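# Stand the folded letter upright in the rack's red-board slot

## Task

Place the folded letter in the rack slot that lies between the two red boards. It must stand upright, resting on the bottom of that slot, and must not be squashed. The rack must stay where it was.

## Robot and tools

Robot: two six-joint arms, left_arm and right_arm, each with a two-finger gripper. The left gripper's fingers can fold. A part held near the fingertips (outer quarter of the pads) is squeezed normally. A part held nearer the palm may be held loosely, dropped, or squeezed harder than asked. Touching a surface tip-first also folds those fingers easily, so a move can pass a surface with little sign of contact and spoil the next grip. The right gripper's fingers are rigid. Base poses in the scene frame: left_arm (+0.079, +0.471, 0) m, quat_wxyz (+1.000, 0, 0, 0); right_arm (-0.048, -0.574, 0) m, quat_wxyz (+0.999, 0, 0, -0.032). A camera stand stands behind the arms.

Frames: the scene frame has its origin at table-top height, halfway between the nominal bases, with +z up, +x out over the table, and left_arm on the +y side. Fixed cameras and the table use the scene frame. Each arm reports its hand pose, velocities and wrist-camera poses in its own base frame, and these can be a few cm off. The gripper's fingers point along its +z, and they open and close along its y. end_effector_position is the point between the closed pads. The fingertips reach about 33 mm past it at gaps up to 40 mm, and about 9 mm past it when fully open.

Joint order, used in every row and every per-joint list: wrist roll, shoulder, wrist pitch, waist, elbow, forearm roll. Stated ranges: elbow -2.792 to 2.792 rad, all others -6.283 to 6.283.

execute_actions(actions, cameras): actions is a list of actions. Each action is a list of up to 15 rows, one per 1/30 s step. A short action repeats its last row for the remaining steps. A row is one list of 18 numbers in [-1, 1] covering both arms, even if only one arm moves: left_arm's 6 joint numbers, then its gripper position, force_limit and speed, then the same 9 for right_arm. Joint numbers are offsets, not poses. They count from the Joint targets at the start of that action, not from the previous row, so repeating an offset in a later action moves the joint further. Scale: 1.0 equals 1.553 rad for waist and shoulder, 2.33 for elbow, and 2.913 for forearm roll, wrist pitch and wrist roll. If an action would push any joint more than 0.010 rad outward past its range, it is refused for both arms. A bad first action rejects the whole call. Gripper numbers are absolute commands. For position, +1 is fully open (140 mm), the pads meet at about -0.8, and -1 closes until blocked. For force_limit on a closing speed of -1, pad force is about 14 N at -1, 40 N at 0 and 58 N at +1. For speed, the gap changes about 30 mm/s at -1, 140 at 0 and 250 at +1. Faster closes grip harder. To keep a gripper as it is, resend its last three numbers. A 0 is a real command. Images come only when actions is empty or cameras names them.

move(target, speed, blend, stop_force, zero, blocking, cameras): target is one 18-number row or a list of up to 15 rows, laid out as above. Every row's joint numbers are offsets from the current Joint targets, not from the previous row. All joints travel together, so hands follow curves. Nothing avoids obstacles. speed is the top speed in rad/s of the joint with the farthest to go: 0.01 to 3.92, default 0.5, given as one value or one per target. blend (rad) rounds corners in a list; 0 stops at each target. stop_force (10 to 80 N, one for both arms) ends an arm's path when the estimated push against its motion rises that much above its zero. Use a low speed with it. It is unreliable near a straight wrist or at full reach, and blocking=false cannot be combined with it. zero=true re-zeroes the reading before the move. The 'move:' line reports done, off_target, moving, held or fault, plus limits=held when steps were withheld.

wait(seconds 0 to 10) lets time run. stop brakes a running move. zoom_image(camera, region [x0,y0,x1,y1], at most 504x504 px) enlarges one of cam_head_left, cam_head_right, cam_high, cam_low, cam_left_wrist, cam_right_wrist (all 672x504). clear_fault(arm) releases a reported torque or force fault. finished_scene(scene) ends the scene and cannot be undone.

Reading results: Joint positions, velocities, torques and external torques are listed per arm in the joint order. Joint targets are the base for the next offsets. object_status: 0 moving, 1 blocked while opening, 2 blocked while closing (the grip you want), 3 reached the position or pads met. position_measured is in counts: 3 is open, 75 is about 100 mm, 139 is 60 mm, 200 is 20 mm, 230 means the pads touch. To grip harder while status is 2, raise force_limit and change position slightly (for example -1 to -0.98). 'joint sent to its limit' means a joint was clipped at its end. 'joint command not followed' means the arm-to-arm clearance check changed some steps. Flange force is the outside force in the gripper axes and includes any held weight. Wrist depth gives a 7x7 grid of distances ahead of each wrist camera. '-' means the sensor has no value for that cell.

Avoid: contact torques at the load limits (waist and shoulder 309, elbow 145, wrist joints 40.9 N m) and net forces of 144 N, since either stops the arm. Also avoid targets past firm contact, collisions or squeezing between the arms, fast hits on fixed things, dropping or flinging parts, and anything leaving the table. Do not crush the letter or shift the rack. Long stretched holds heat the motors: a MOTOR HOT line warns, and an over-temperature stop lasts 30 to 60 s.

Each tool is called after "Call:" by a JSON object that holds its "op" and its "data", one argument or row to a line.

## Session

Call:
{"op": "execute_actions", "data": {
  "actions": []
}}

Scene clock: 0.00 s.
left_arm: end_effector_position=(+0.5073, -0.2667, +0.3890) position_measured=3 object_status=3 end_effector_quat_wxyz=(+0.134, +0.670, -0.724, +0.096) | right_arm: end_effector_position=(+0.0190, -0.4554, +0.1651) position_measured=3 object_status=3 end_effector_quat_wxyz=(+0.344, +0.705, -0.397, +0.476)
Joint names: [wrist roll, shoulder, wrist pitch, waist, elbow, forearm roll]
Joint positions: left_arm=[2.911 -0.005 1.404 -0.357 1.699 -0.332] | right_arm=[-1.215 -0.071 1.125 -2.335 2.761 1.768]
Joint velocities: within noise
Joint torques (N m): no reading
External joint torques (N m): no reading
Flange force (N): no reading
Wrist depth (mm): cam_left_wrist=[516 518 526 532 532 - 548 / 509 524 533 532 537 542 548 / 531 527 516 534 539 545 552 / 109 139 534 532 544 542 126 / - 130 557 - 544 528 114 / 532 540 533 527 550 523 557 / 534 539 539 549 557 558 566] | cam_right_wrist=[2007 1845 1634 1589 1378 1285 1210 / 2265 1875 1746 1658 1395 1354 1362 / 472 483 507 531 1658 1535 1403 / 398 139 400 415 437 152 128 / - 301 331 344 353 357 116 / - 272 283 290 294 302 299 / - 240 244 243 256 260 265]
Joint targets: left_arm=[2.911 -0.005 1.404 -0.357 1.699 -0.332] | right_arm=[-1.215 -0.071 1.125 -2.335 2.761 1.768]
Tool commands: left_gripper/position=+1.0 left_gripper/force_limit=+1.0 left_gripper/speed=+1.0 right_gripper/position=+1.0 right_gripper/force_limit=+1.0 right_gripper/speed=+1.0

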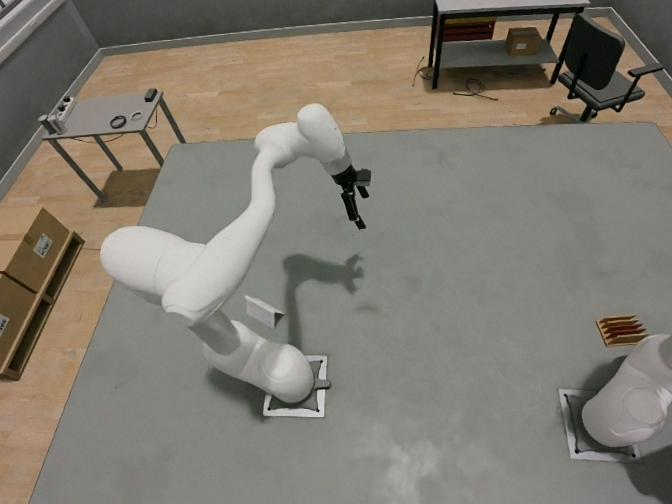

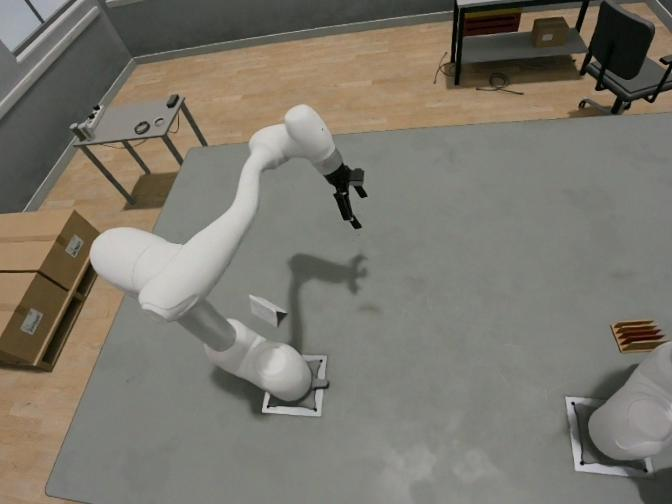

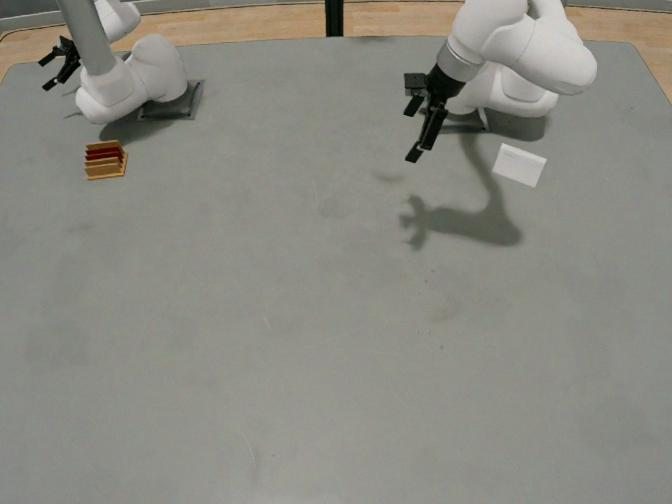

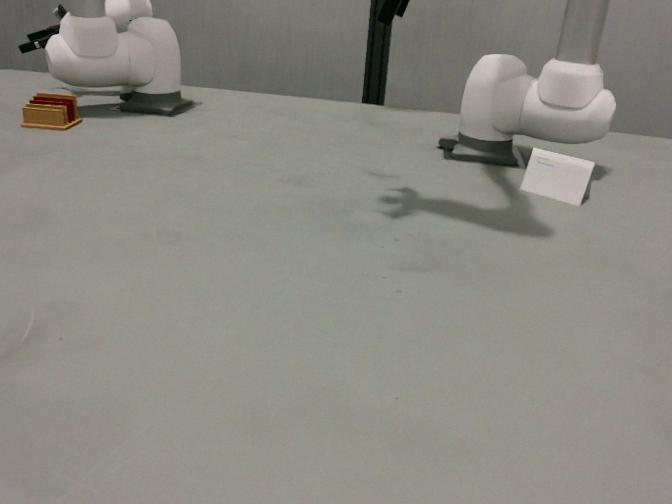

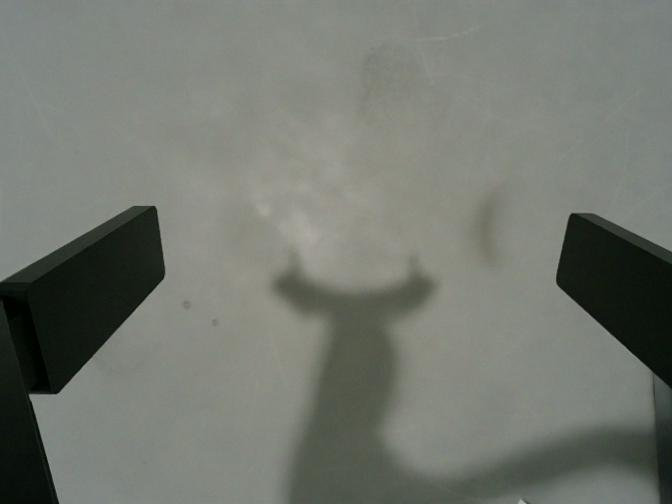

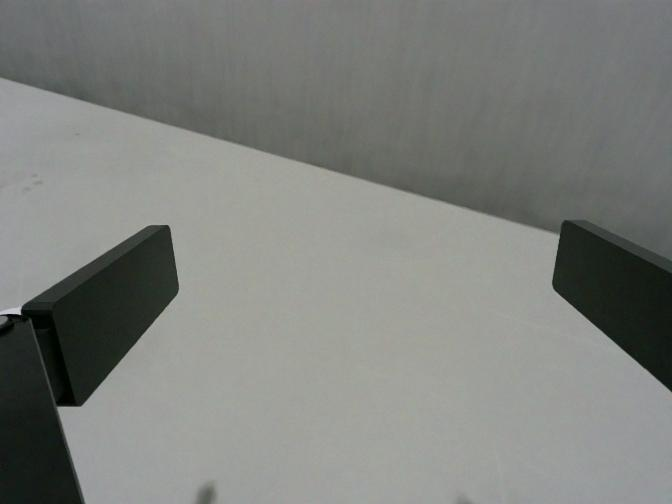

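Call:
{"op": "zoom_image", "data": {
  "camera": "cam_head_left",
  "region": [200, 260, 340, 365]
}}

Call:
{"op": "zoom_image", "data": {
  "camera": "cam_head_left",
  "region": [560, 290, 672, 374]
}}

Call:
{"op": "zoom_image", "data": {
  "camera": "cam_high",
  "region": [440, 100, 600, 220]
}}

Call:
{"op": "zoom_image", "data": {
  "camera": "cam_high",
  "region": [50, 110, 170, 200]
}}

Call:
{"op": "zoom_image", "data": {
  "camera": "cam_low",
  "region": [480, 110, 640, 230]
}}

Call:
{"op": "zoom_image", "data": {
  "camera": "cam_low",
  "region": [0, 70, 120, 160]
}}

Call:
{"op": "zoom_image", "data": {
  "camera": "cam_head_right",
  "region": [580, 300, 672, 369]
}}

Call:
{"op": "zoom_image", "data": {
  "camera": "cam_head_right",
  "region": [200, 260, 340, 365]
}}

Scaled by 3.600.

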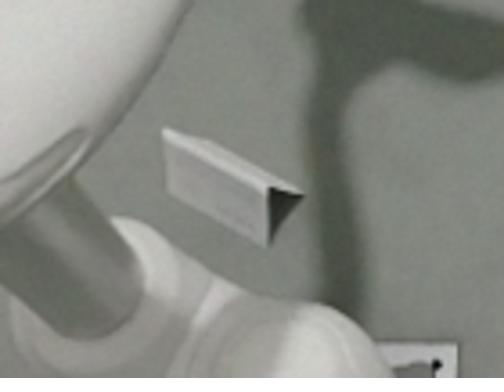

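Scaled by 4.500.

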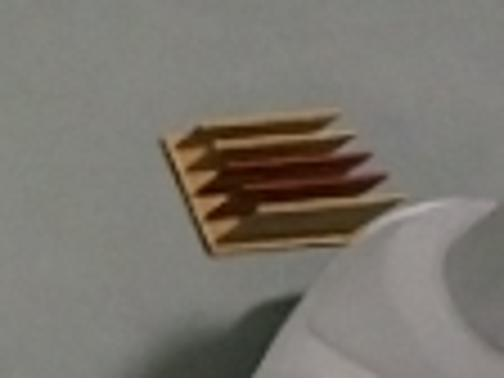

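Scaled by 3.150.

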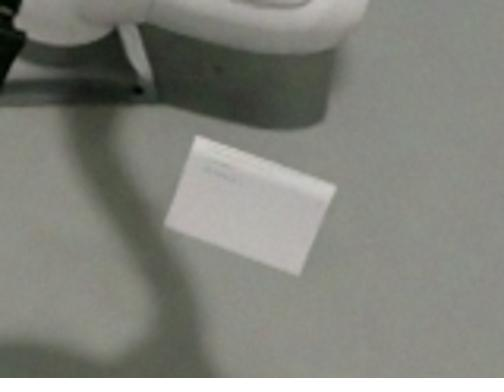

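Scaled by 4.200.

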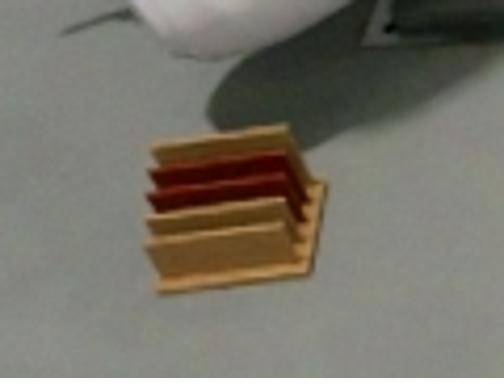

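Scaled by 3.150.

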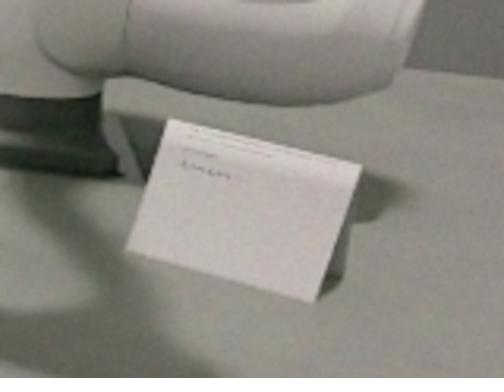

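Scaled by 4.200.

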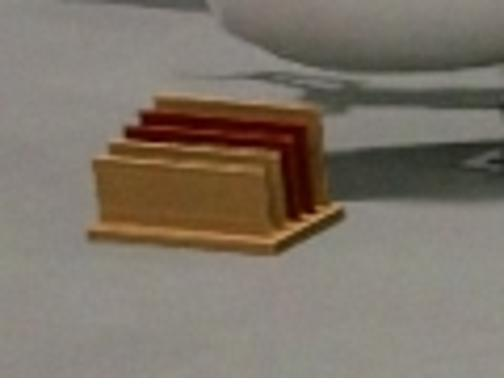

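Scaled by 5.478.

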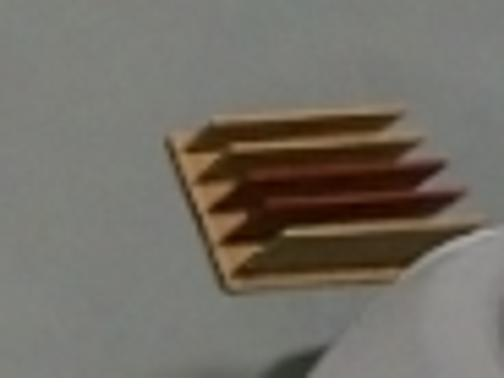

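Scaled by 3.600.

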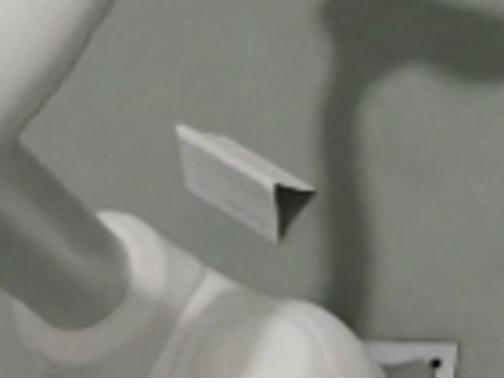

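Call:
{"op": "move", "data": {
  "target": [0.3656, -0.3007, 0.0746, 0.3863, 0.1258, 0.1140, 1, -1, -1, 0.2455, -0.2035, 0.1569, 1.0, -0.3496, -0.6069, 1, -1, -1],
  "speed": 1.2,
  "cameras": ["cam_left_wrist"]
}}

Call:
{"op": "move", "data": {
  "target": [0, 0, 0, 0, 0, 0, 1, -1, -1, 0, 0, 0, 0.3245, 0, 0, 1, -1, -1],
  "speed": 0.8,
  "cameras": ["all"]
}}

Scene clock: 100.27 s.
left_arm: end_effector_position=(+0.2602, +0.0999, +0.4002) position_measured=3 object_status=3 end_effector_quat_wxyz=(+0.000, -0.470, +0.882, +0.000) | right_arm: end_effector_position=(+0.2551, -0.2041, +0.4009) position_measured=3 object_status=3 end_effector_quat_wxyz=(+0.000, +0.799, +0.601, +0.000)
Joint names: [wrist roll, shoulder, wrist pitch, waist, elbow, forearm roll]
Joint positions: left_arm=[3.976 -0.472 1.621 0.243 1.992 0] | right_arm=[-0.5 -0.388 1.582 -0.781 1.946 0.001]
Joint torques (N m): left_arm=[0.09 5.9 0.36 1.06 -43.41 4.03] | right_arm=[-0.08 -1.24 -0.17 -1.36 -39.43 4.62]
External joint torques (N m): left_arm=[-0.09 -0.66 -0.33 -0.99 0.98 0.3] | right_arm=[0.08 -1.19 0.18 1.23 -2.76 -0.24]
Flange force (N): left_arm=[4.1 -1.9 2.4] | right_arm=[3.3 2.5 -5.3]
Wrist depth (mm): cam_left_wrist=[487 488 489 489 492 480 325 / 518 509 512 506 506 - 502 / 547 531 547 523 - 544 543 / 109 139 580 572 586 - 132 / - 139 618 619 621 614 114 / 666 666 664 660 708 657 648 / - - - 668 - - -] | cam_right_wrist=[318 440 477 477 472 472 475 / 399 485 506 496 489 493 499 / 534 539 504 518 525 518 523 / 558 139 570 559 576 - 128 / - 129 600 597 - 596 116 / - - 634 - - 604 643 / - 685 700 - 689 1634 1611]
Joint targets: left_arm=[3.976 -0.472 1.621 0.243 1.992 0.000] | right_arm=[-0.500 -0.388 1.583 -0.781 1.946 0.001]
move: done
Images, in order (width x height): cam_left_wrist 672x504.

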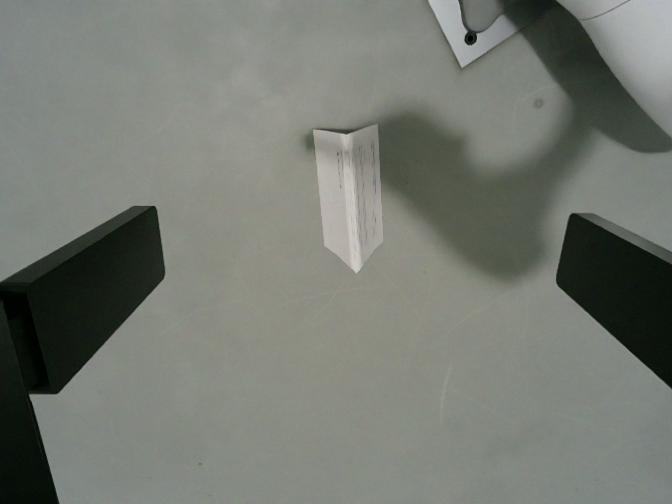

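Scene clock: 101.53 s.
left_arm: end_effector_position=(+0.2602, +0.0999, +0.4002) position_measured=3 object_status=3 end_effector_quat_wxyz=(+0.000, -0.470, +0.882, +0.000) | right_arm: end_effector_position=(+0.3219, -0.0556, +0.4010) position_measured=3 object_status=3 end_effector_quat_wxyz=(+0.000, +0.624, +0.781, +0.000)
Joint names: [wrist roll, shoulder, wrist pitch, waist, elbow, forearm roll]
Joint positions: left_arm=[3.976 -0.472 1.621 0.243 1.992 0] | right_arm=[-0.5 -0.388 1.583 -0.277 1.946 0.001]
Joint torques (N m): left_arm=[-0.02 5.3 0.42 -0.12 -43.4 4.05] | right_arm=[-0.04 -1.15 -0.09 -0.96 -39.39 4.65]
External joint torques (N m): left_arm=[0.02 -0.17 -0.38 0.19 0.87 0.29] | right_arm=[0.04 -1.52 0.11 0.87 -2.88 -0.26]
Flange force (N): left_arm=[0.1 1.0 2.3] | right_arm=[2.4 1.5 -5.3]
Wrist depth (mm): cam_left_wrist=[490 488 487 486 485 494 327 / 515 516 528 523 509 543 504 / 543 542 540 494 - 540 528 / 109 130 581 579 580 563 126 / - 130 602 616 - - 114 / 672 666 - 662 668 - - / - 718 748 708 683 725 734] | cam_right_wrist=[318 451 472 479 477 468 469 / 384 483 499 495 504 498 497 / 522 532 526 518 533 523 527 / 543 139 542 550 562 549 128 / - 120 579 593 576 594 115 / - 687 637 648 628 632 - / - 683 697 - - 681 671]
Joint targets: left_arm=[3.976 -0.472 1.621 0.243 1.992 0.000] | right_arm=[-0.500 -0.388 1.583 -0.277 1.946 0.001]
move: done

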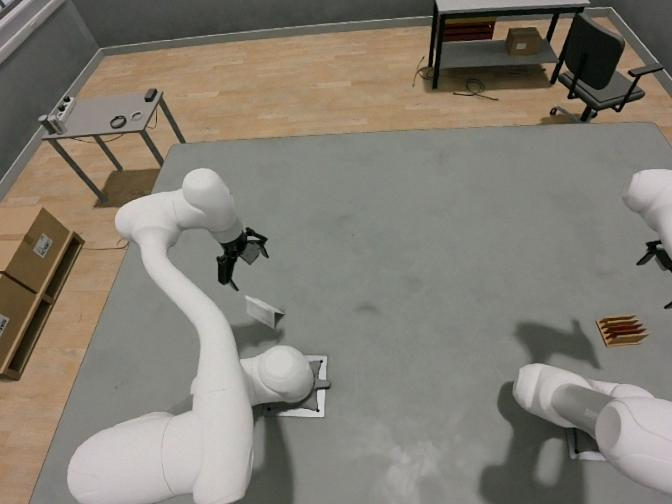

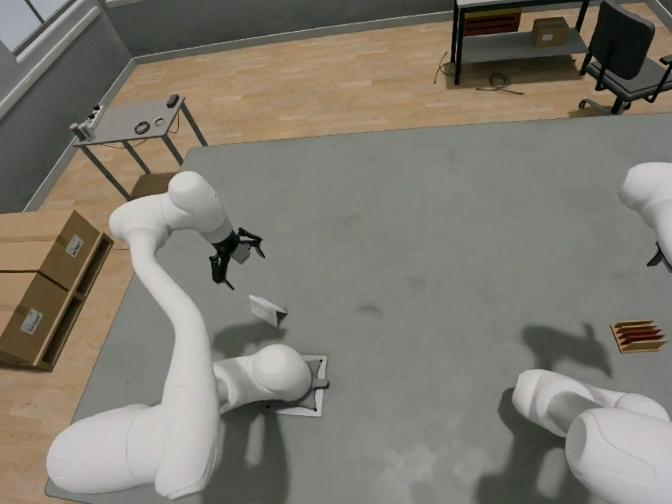

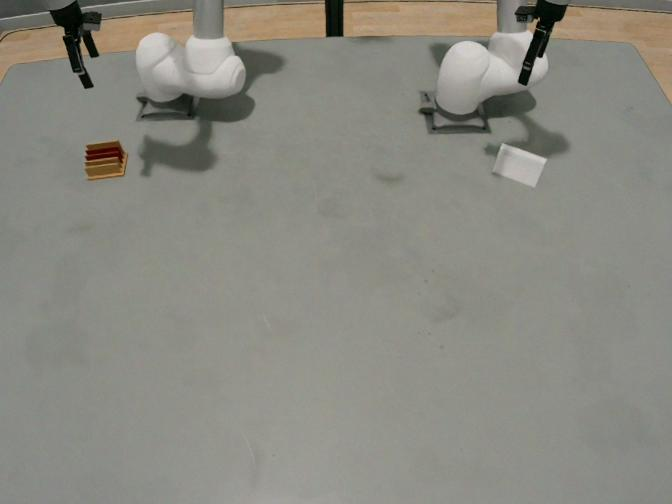

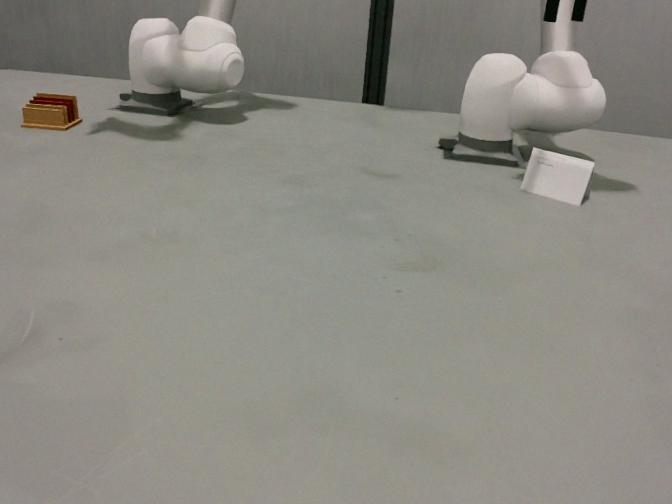

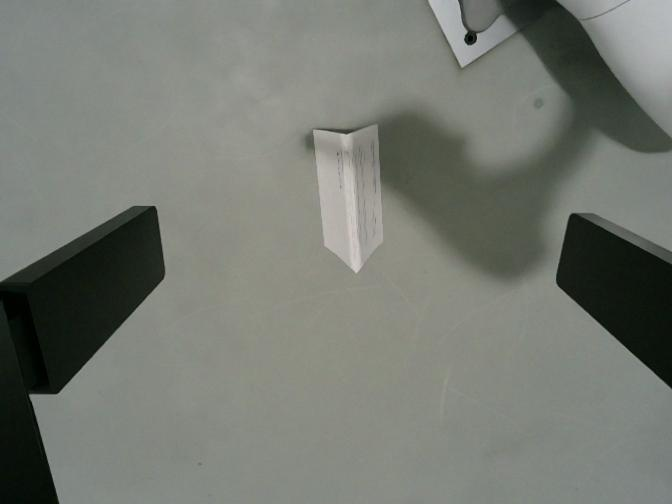

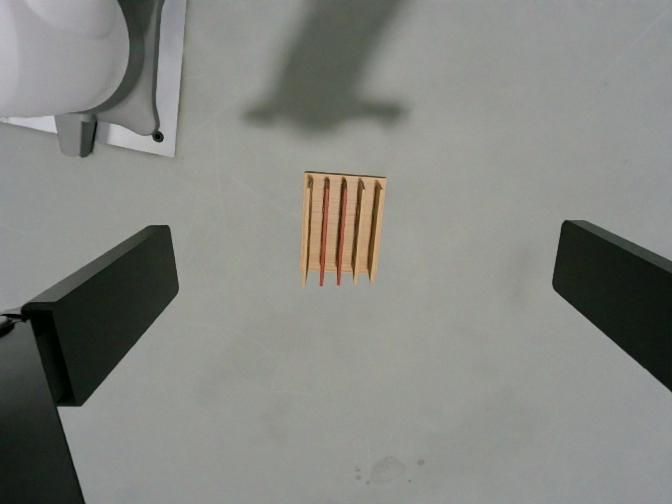

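Call:
{"op": "move", "data": {
  "target": [0.02846, 0.0998, -0.1354, 0.1035, 0.1030, 0, 1, -1, -1, -0.0704, 0.0806, -0.1286, -0.1588, 0.1074, -0.0003, 1, -1, -1],
  "speed": 0.8,
  "cameras": ["cam_left_wrist", "cam_right_wrist", "cam_head_left", "cam_low"]
}}

Call:
{"op": "zoom_image", "data": {
  "camera": "cam_left_wrist",
  "region": [210, 40, 490, 250]
}}

Call:
{"op": "zoom_image", "data": {
  "camera": "cam_right_wrist",
  "region": [210, 60, 490, 270]
}}

Scene clock: 183.53 s.
left_arm: end_effector_position=(+0.2925, +0.1623, +0.2202) position_measured=3 object_status=3 end_effector_quat_wxyz=(+0.000, -0.505, +0.863, +0.000) | right_arm: end_effector_position=(+0.3304, -0.1511, +0.2203) position_measured=3 object_status=3 end_effector_quat_wxyz=(+0.000, +0.640, +0.768, +0.000)
Joint names: [wrist roll, shoulder, wrist pitch, waist, elbow, forearm roll]
Joint positions: left_arm=[4.059 -0.317 1.227 0.404 2.232 0] | right_arm=[-0.705 -0.262 1.208 -0.524 2.196 0]
Joint torques (N m): left_arm=[-0.01 -8.62 0.31 -0.42 -41.63 3.77] | right_arm=[-0.11 -11.59 -0.03 -1.86 -36.61 4.35]
External joint torques (N m): left_arm=[0.01 1.44 -0.28 0.32 1.43 0.33] | right_arm=[0.11 -0.97 0.05 1.84 -3.09 -0.24]
Flange force (N): left_arm=[-1.7 0.1 3.7] | right_arm=[2.9 5.2 -5.2]
Wrist depth (mm): cam_left_wrist=[323 323 325 283 322 320 321 / 341 340 338 290 339 339 339 / 361 360 360 309 360 359 357 / 109 139 382 337 382 377 132 / - 409 414 406 409 406 114 / 438 440 440 443 438 435 443 / - 475 476 471 475 468 467] | cam_right_wrist=[316 308 316 315 313 315 314 / 333 336 332 324 327 330 332 / 356 354 355 342 344 348 350 / 371 139 373 374 370 369 128 / - 388 402 397 393 403 116 / - 425 429 423 428 428 432 / - 446 453 453 457 443 456]
Joint targets: left_arm=[4.059 -0.317 1.226 0.404 2.232 0.000] | right_arm=[-0.705 -0.262 1.208 -0.524 2.196 0.000]
move: done
Images, in order (width x height): cam_head_left 672x504, cam_low 672x504, cam_left_wrist 672x504, cam_right_wrist 672x504.

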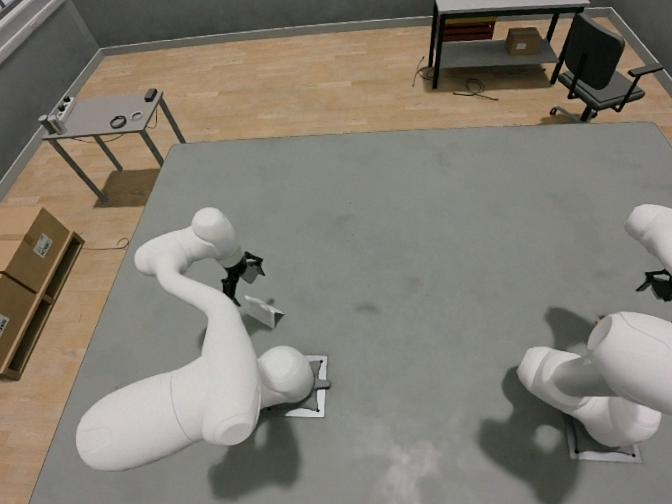

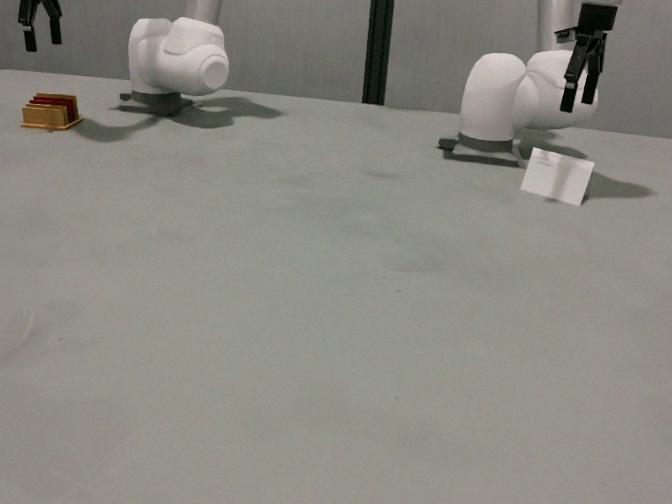

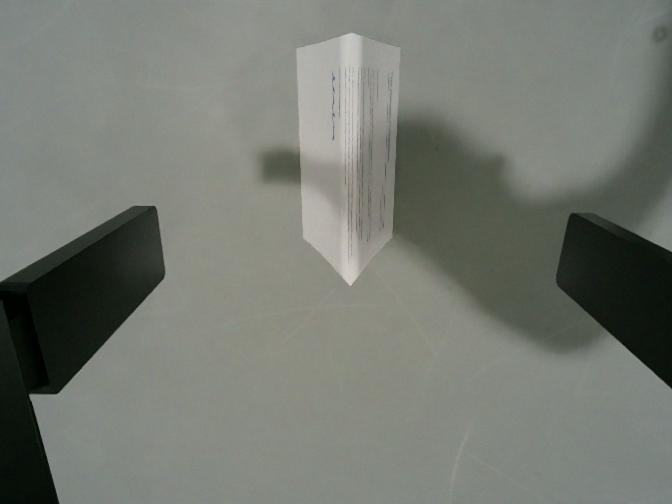

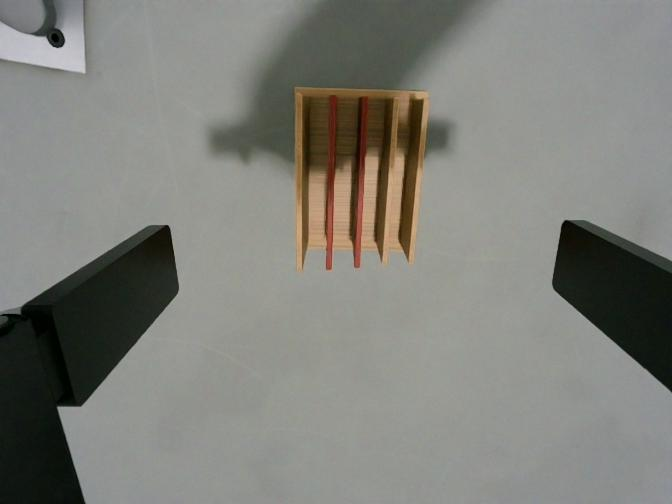

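Scaled by 1.800.

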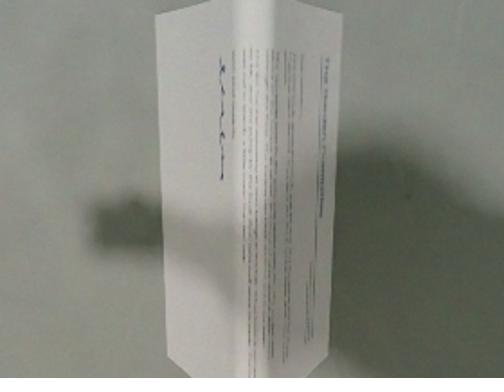

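Scaled by 1.800.

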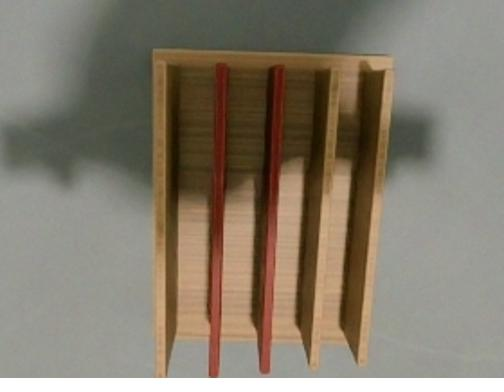

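Call:
{"op": "move", "data": {
  "target": [0, 0.0650, -0.0830, 0, 0.0605, 0, -0.25, -1, 1, 0.1510, 0.0557, 0.1061, 0.4662, -0.17, 0, 1, -1, -1],
  "speed": 0.9,
  "cameras": ["cam_left_wrist", "cam_low"]
}}

Call:
{"op": "zoom_image", "data": {
  "camera": "cam_low",
  "region": [500, 90, 640, 220]
}}

Call:
{"op": "move", "data": {
  "target": [0, 0, 0, 0, 0, 0, -1, -1, -1, 0, 0, 0, 0, 0, 0, 1, -1, -1],
  "speed": 0.9,
  "cameras": ["cam_left_wrist", "cam_low"]
}}

Call:
{"op": "zoom_image", "data": {
  "camera": "cam_low",
  "region": [500, 90, 640, 220]
}}

Scene clock: 228.30 s.
left_arm: end_effector_position=(+0.2922, +0.1622, +0.1160) position_measured=160 object_status=3 end_effector_quat_wxyz=(+0.000, -0.505, +0.863, +0.000) | right_arm: end_effector_position=(+0.4340, +0.1232, +0.4005) position_measured=3 object_status=3 end_effector_quat_wxyz=(+0.000, +0.525, +0.851, +0.000)
Joint names: [wrist roll, shoulder, wrist pitch, waist, elbow, forearm roll]
Joint positions: left_arm=[4.059 -0.216 0.985 0.404 2.373 0] | right_arm=[-0.265 -0.176 1.517 0.2 1.8 0]
Joint torques (N m): left_arm=[-0.07 -12.62 0.33 -0.17 -36.22 3.34] | right_arm=[0.03 -21.7 -0.19 -2.13 -39.23 4.65]
External joint torques (N m): left_arm=[0.07 -0.41 -0.3 0.16 0.57 0.3] | right_arm=[-0.03 -1.92 0.19 2.06 -2.87 -0.28]
Flange force (N): left_arm=[0.8 1.3 0.9] | right_arm=[4.2 1.8 -5.5]
Wrist depth (mm): cam_left_wrist=[228 227 227 159 222 227 226 / 242 240 239 169 234 238 239 / 255 255 253 178 249 253 252 / 270 267 113 187 145 263 268 / - 87 82 210 283 93 86 / - - - 309 309 - 76 / - - - 331 - - -] | cam_right_wrist=[467 476 - 477 471 472 471 / 495 503 497 497 497 506 494 / 533 513 520 520 528 525 526 / 555 138 553 549 563 551 128 / - 129 590 591 588 590 116 / - - 607 623 627 623 634 / - 697 655 687 697 - 679]
Joint targets: left_arm=[4.059 -0.216 0.985 0.404 2.373 0.000] | right_arm=[-0.265 -0.176 1.517 0.200 1.800 0.000]
move: done
Images, in order (width x height): cam_low 672x504, cam_left_wrist 672x504.

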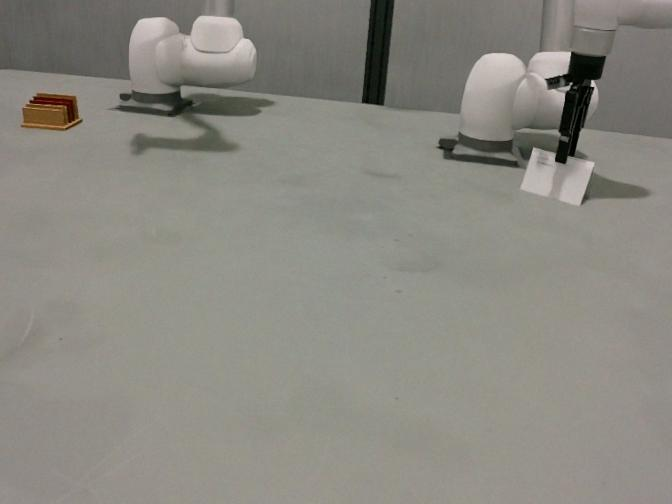

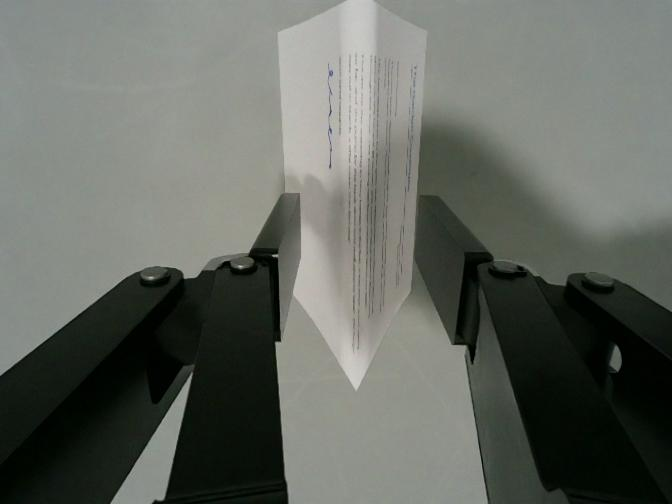

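Scaled by 3.600.

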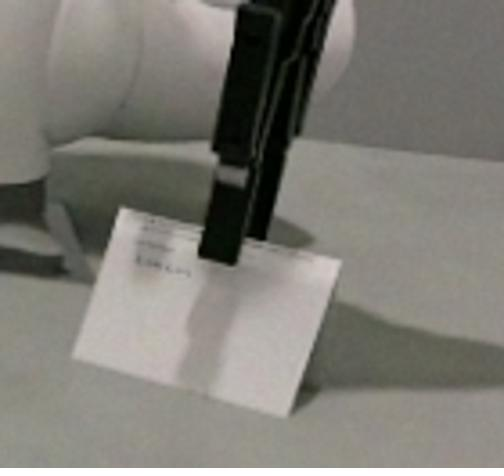

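Scene clock: 230.00 s.
left_arm: end_effector_position=(+0.2922, +0.1622, +0.1160) position_measured=230 object_status=3 end_effector_quat_wxyz=(+0.000, -0.505, +0.863, +0.000) | right_arm: end_effector_position=(+0.4340, +0.1233, +0.4006) position_measured=3 object_status=3 end_effector_quat_wxyz=(+0.000, +0.525, +0.851, +0.000)
Joint names: [wrist roll, shoulder, wrist pitch, waist, elbow, forearm roll]
Joint positions: left_arm=[4.059 -0.216 0.985 0.404 2.373 0] | right_arm=[-0.265 -0.176 1.517 0.2 1.8 0]
Joint torques (N m): left_arm=[0.06 -12.69 0.42 -0.35 -36.39 3.33] | right_arm=[-0.09 -21.78 -0.07 -1.84 -39.28 4.61]
External joint torques (N m): left_arm=[-0.05 -0.11 -0.39 0.23 0.95 0.28] | right_arm=[0.09 -2.33 0.07 1.82 -3.05 -0.22]
Flange force (N): left_arm=[0.8 1.1 2.0] | right_arm=[4.1 1.3 -5.6]
Wrist depth (mm): cam_left_wrist=[228 227 226 208 224 226 226 / 240 240 239 206 236 239 239 / 254 254 254 212 253 252 253 / 270 270 266 118 265 264 269 / 284 - 78 78 83 79 282 / - - - 63 - 75 66 / - - - - - - 65] | cam_right_wrist=[466 - 462 477 470 471 468 / 492 505 497 496 498 503 492 / 534 528 532 531 527 528 523 / 558 139 558 551 545 545 121 / - 139 581 612 597 - 115 / - 655 622 - 623 - 639 / - - 679 - 650 - 677]
Joint targets: left_arm=[4.059 -0.216 0.985 0.404 2.373 0.000] | right_arm=[-0.265 -0.176 1.517 0.200 1.800 0.000]
move: done
Images, in order (width x height): cam_low 672x504, cam_left_wrist 672x504.

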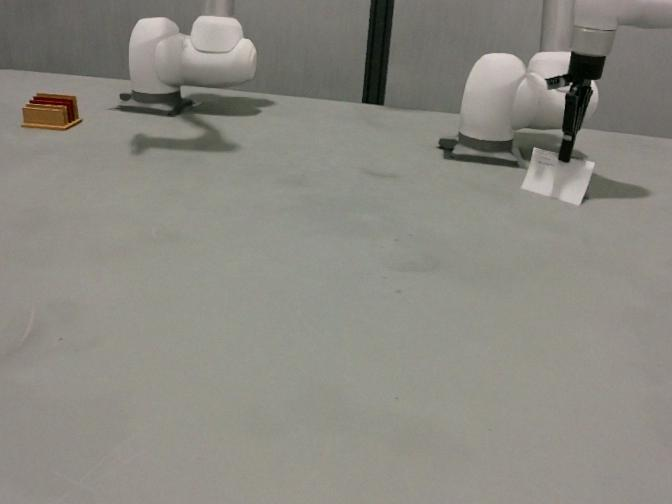

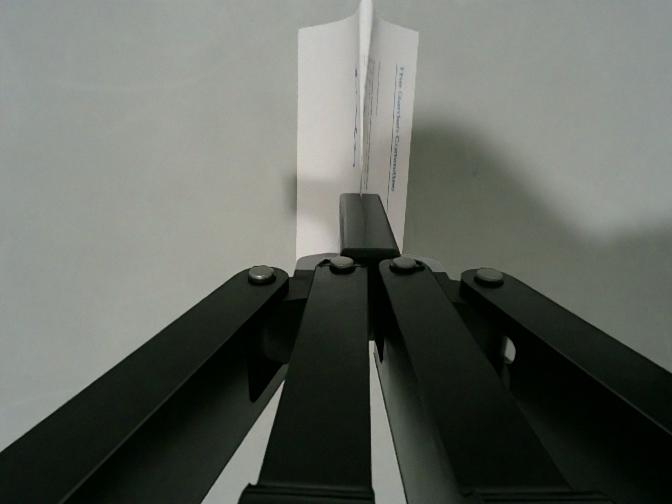

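Scaled by 3.600.

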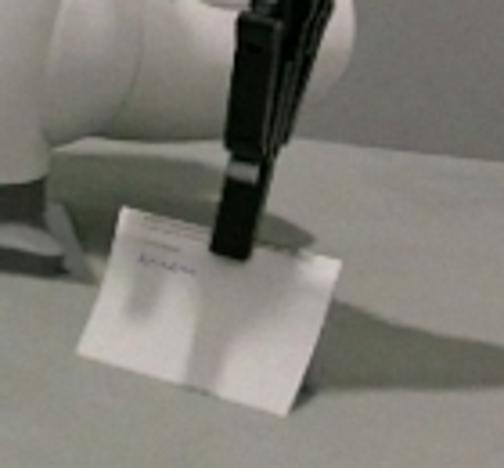

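Call:
{"op": "move", "data": {
  "target": [0, -0.0556, 0.0680, 0, -0.0481, 0, -1, -1, -1, 0, 0, 0, 0, 0, 0, 1, -1, -1],
  "speed": 0.4,
  "cameras": ["cam_left_wrist", "cam_low"]
}}

Call:
{"op": "move", "data": {
  "target": [0, 0.3033, -0.0129, -0.990, -0.1860, 0, -1, -1, -1, 0, 0, 0, 0, 0, 0, 1, -1, -1],
  "speed": 1.0,
  "cameras": ["cam_left_wrist", "cam_low", "cam_high", "cam_head_left"]
}}

Scene clock: 255.10 s.
left_arm: end_effector_position=(+0.2925, +0.1623, +0.2001) position_measured=230 object_status=3 end_effector_quat_wxyz=(+0.000, -0.505, +0.863, +0.000) | right_arm: end_effector_position=(+0.4340, +0.1233, +0.4006) position_measured=3 object_status=3 end_effector_quat_wxyz=(+0.000, +0.525, +0.851, +0.000)
Joint names: [wrist roll, shoulder, wrist pitch, waist, elbow, forearm roll]
Joint positions: left_arm=[4.059 -0.302 1.183 0.404 2.261 0] | right_arm=[-0.265 -0.176 1.517 0.2 1.8 0]
Joint torques (N m): left_arm=[-0.08 -8.73 0.49 -0.34 -39.89 3.74] | right_arm=[-0.08 -21.8 -0.1 -1.84 -39.21 4.64]
External joint torques (N m): left_arm=[0.08 0.46 -0.45 0.4 0.58 0.27] | right_arm=[0.08 -2.66 0.11 1.91 -3.19 -0.24]
Flange force (N): left_arm=[-1.3 0.9 2.2] | right_arm=[4.3 1.0 -5.9]
Wrist depth (mm): cam_left_wrist=[303 304 303 303 302 303 302 / 322 321 320 316 320 319 317 / 341 339 339 335 343 338 338 / 361 361 356 118 354 359 360 / 380 - 77 78 83 79 377 / - - - 62 - 75 66 / - - - - - - 65] | cam_right_wrist=[473 473 481 478 495 485 471 / 478 509 503 498 496 486 494 / 521 523 518 532 532 - 512 / - 133 - - 558 549 128 / - 129 588 634 - - 116 / - - 644 643 657 632 - / - - 673 675 661 693 -]
Joint targets: left_arm=[4.059 -0.302 1.183 0.404 2.261 0.000] | right_arm=[-0.265 -0.176 1.517 0.200 1.800 0.000]
move: done
Images, in order (width x height): cam_low 672x504, cam_left_wrist 672x504.

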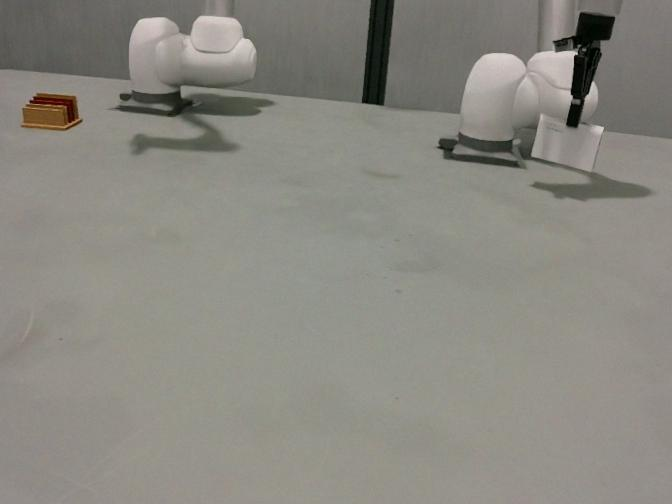

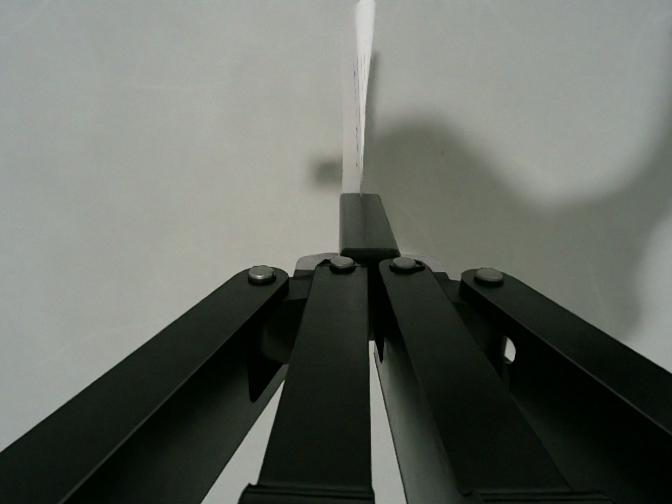

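Scene clock: 257.33 s.
left_arm: end_effector_position=(+0.2905, -0.5410, +0.2000) position_measured=230 object_status=3 end_effector_quat_wxyz=(+0.000, +0.238, +0.971, +0.000) | right_arm: end_effector_position=(+0.4340, +0.1233, +0.4006) position_measured=3 object_status=3 end_effector_quat_wxyz=(+0.000, +0.525, +0.851, +0.000)
Joint names: [wrist roll, shoulder, wrist pitch, waist, elbow, forearm roll]
Joint positions: left_arm=[4.059 0.169 1.145 -1.134 1.828 0] | right_arm=[-0.265 -0.176 1.517 0.2 1.8 0]
Joint torques (N m): left_arm=[-0.01 -57.69 0.4 1.4 -39.6 3.69] | right_arm=[-0.05 -21.79 -0.08 -2.05 -39.37 4.64]
External joint torques (N m): left_arm=[0.01 1.19 -0.36 -1.36 0.83 0.27] | right_arm=[0.05 -2.23 0.08 2 -2.91 -0.26]
Flange force (N): left_arm=[1.2 -1.8 2.4] | right_arm=[4.4 1.3 -5.3]
Wrist depth (mm): cam_left_wrist=[304 303 303 299 303 304 302 / 322 321 319 - 318 318 318 / 341 347 338 334 338 338 338 / 361 361 356 118 355 360 359 / 382 - 78 78 83 78 377 / - - - 62 - 75 66 / - - - - - - 65] | cam_right_wrist=[469 485 477 472 466 484 470 / 494 515 503 497 512 - 494 / - 525 534 519 531 530 - / - 139 557 573 554 543 121 / - 138 585 - 597 588 116 / - 652 597 - 630 634 650 / - 650 706 679 673 661 650]
Joint targets: left_arm=[4.059 0.169 1.145 -1.134 1.828 0.000] | right_arm=[-0.265 -0.176 1.517 0.200 1.800 0.000]
move: done
Images, in order (width x height): cam_head_left 672x504, cam_high 672x504, cam_low 672x504, cam_left_wrist 672x504.

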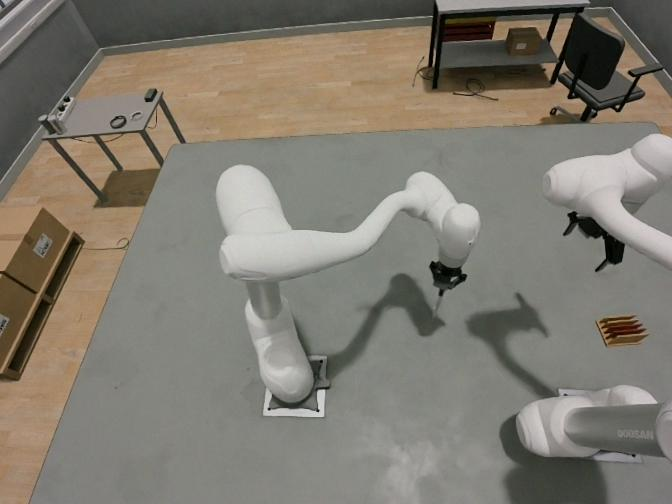

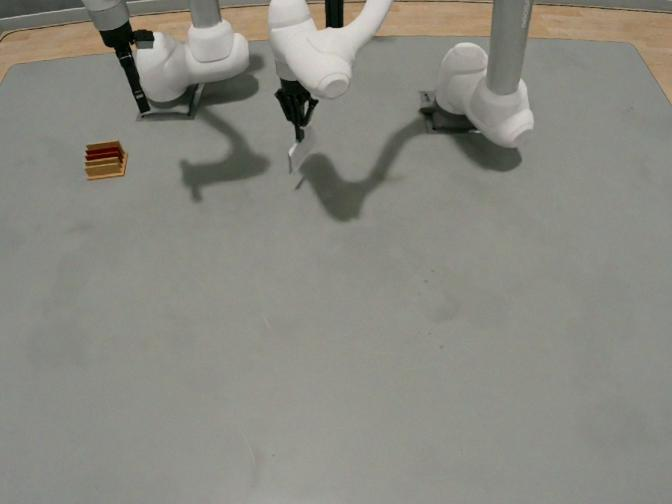

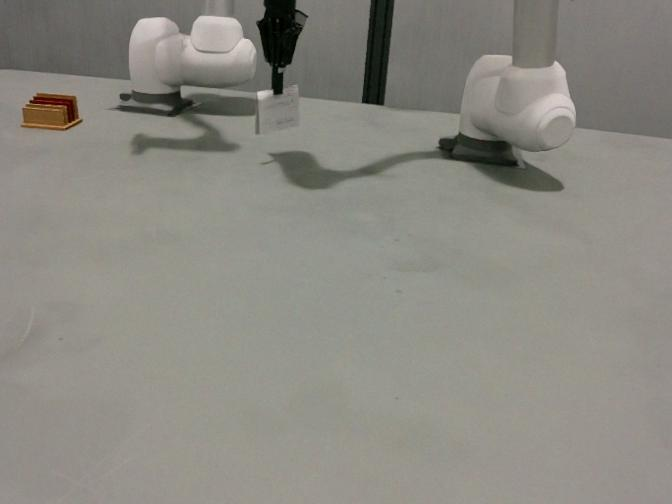

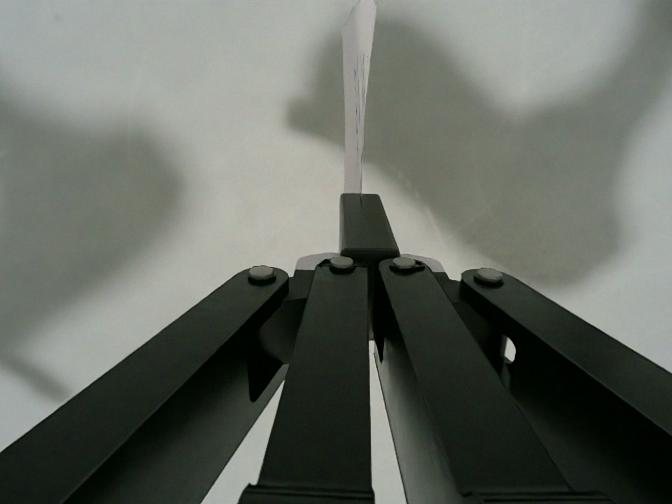

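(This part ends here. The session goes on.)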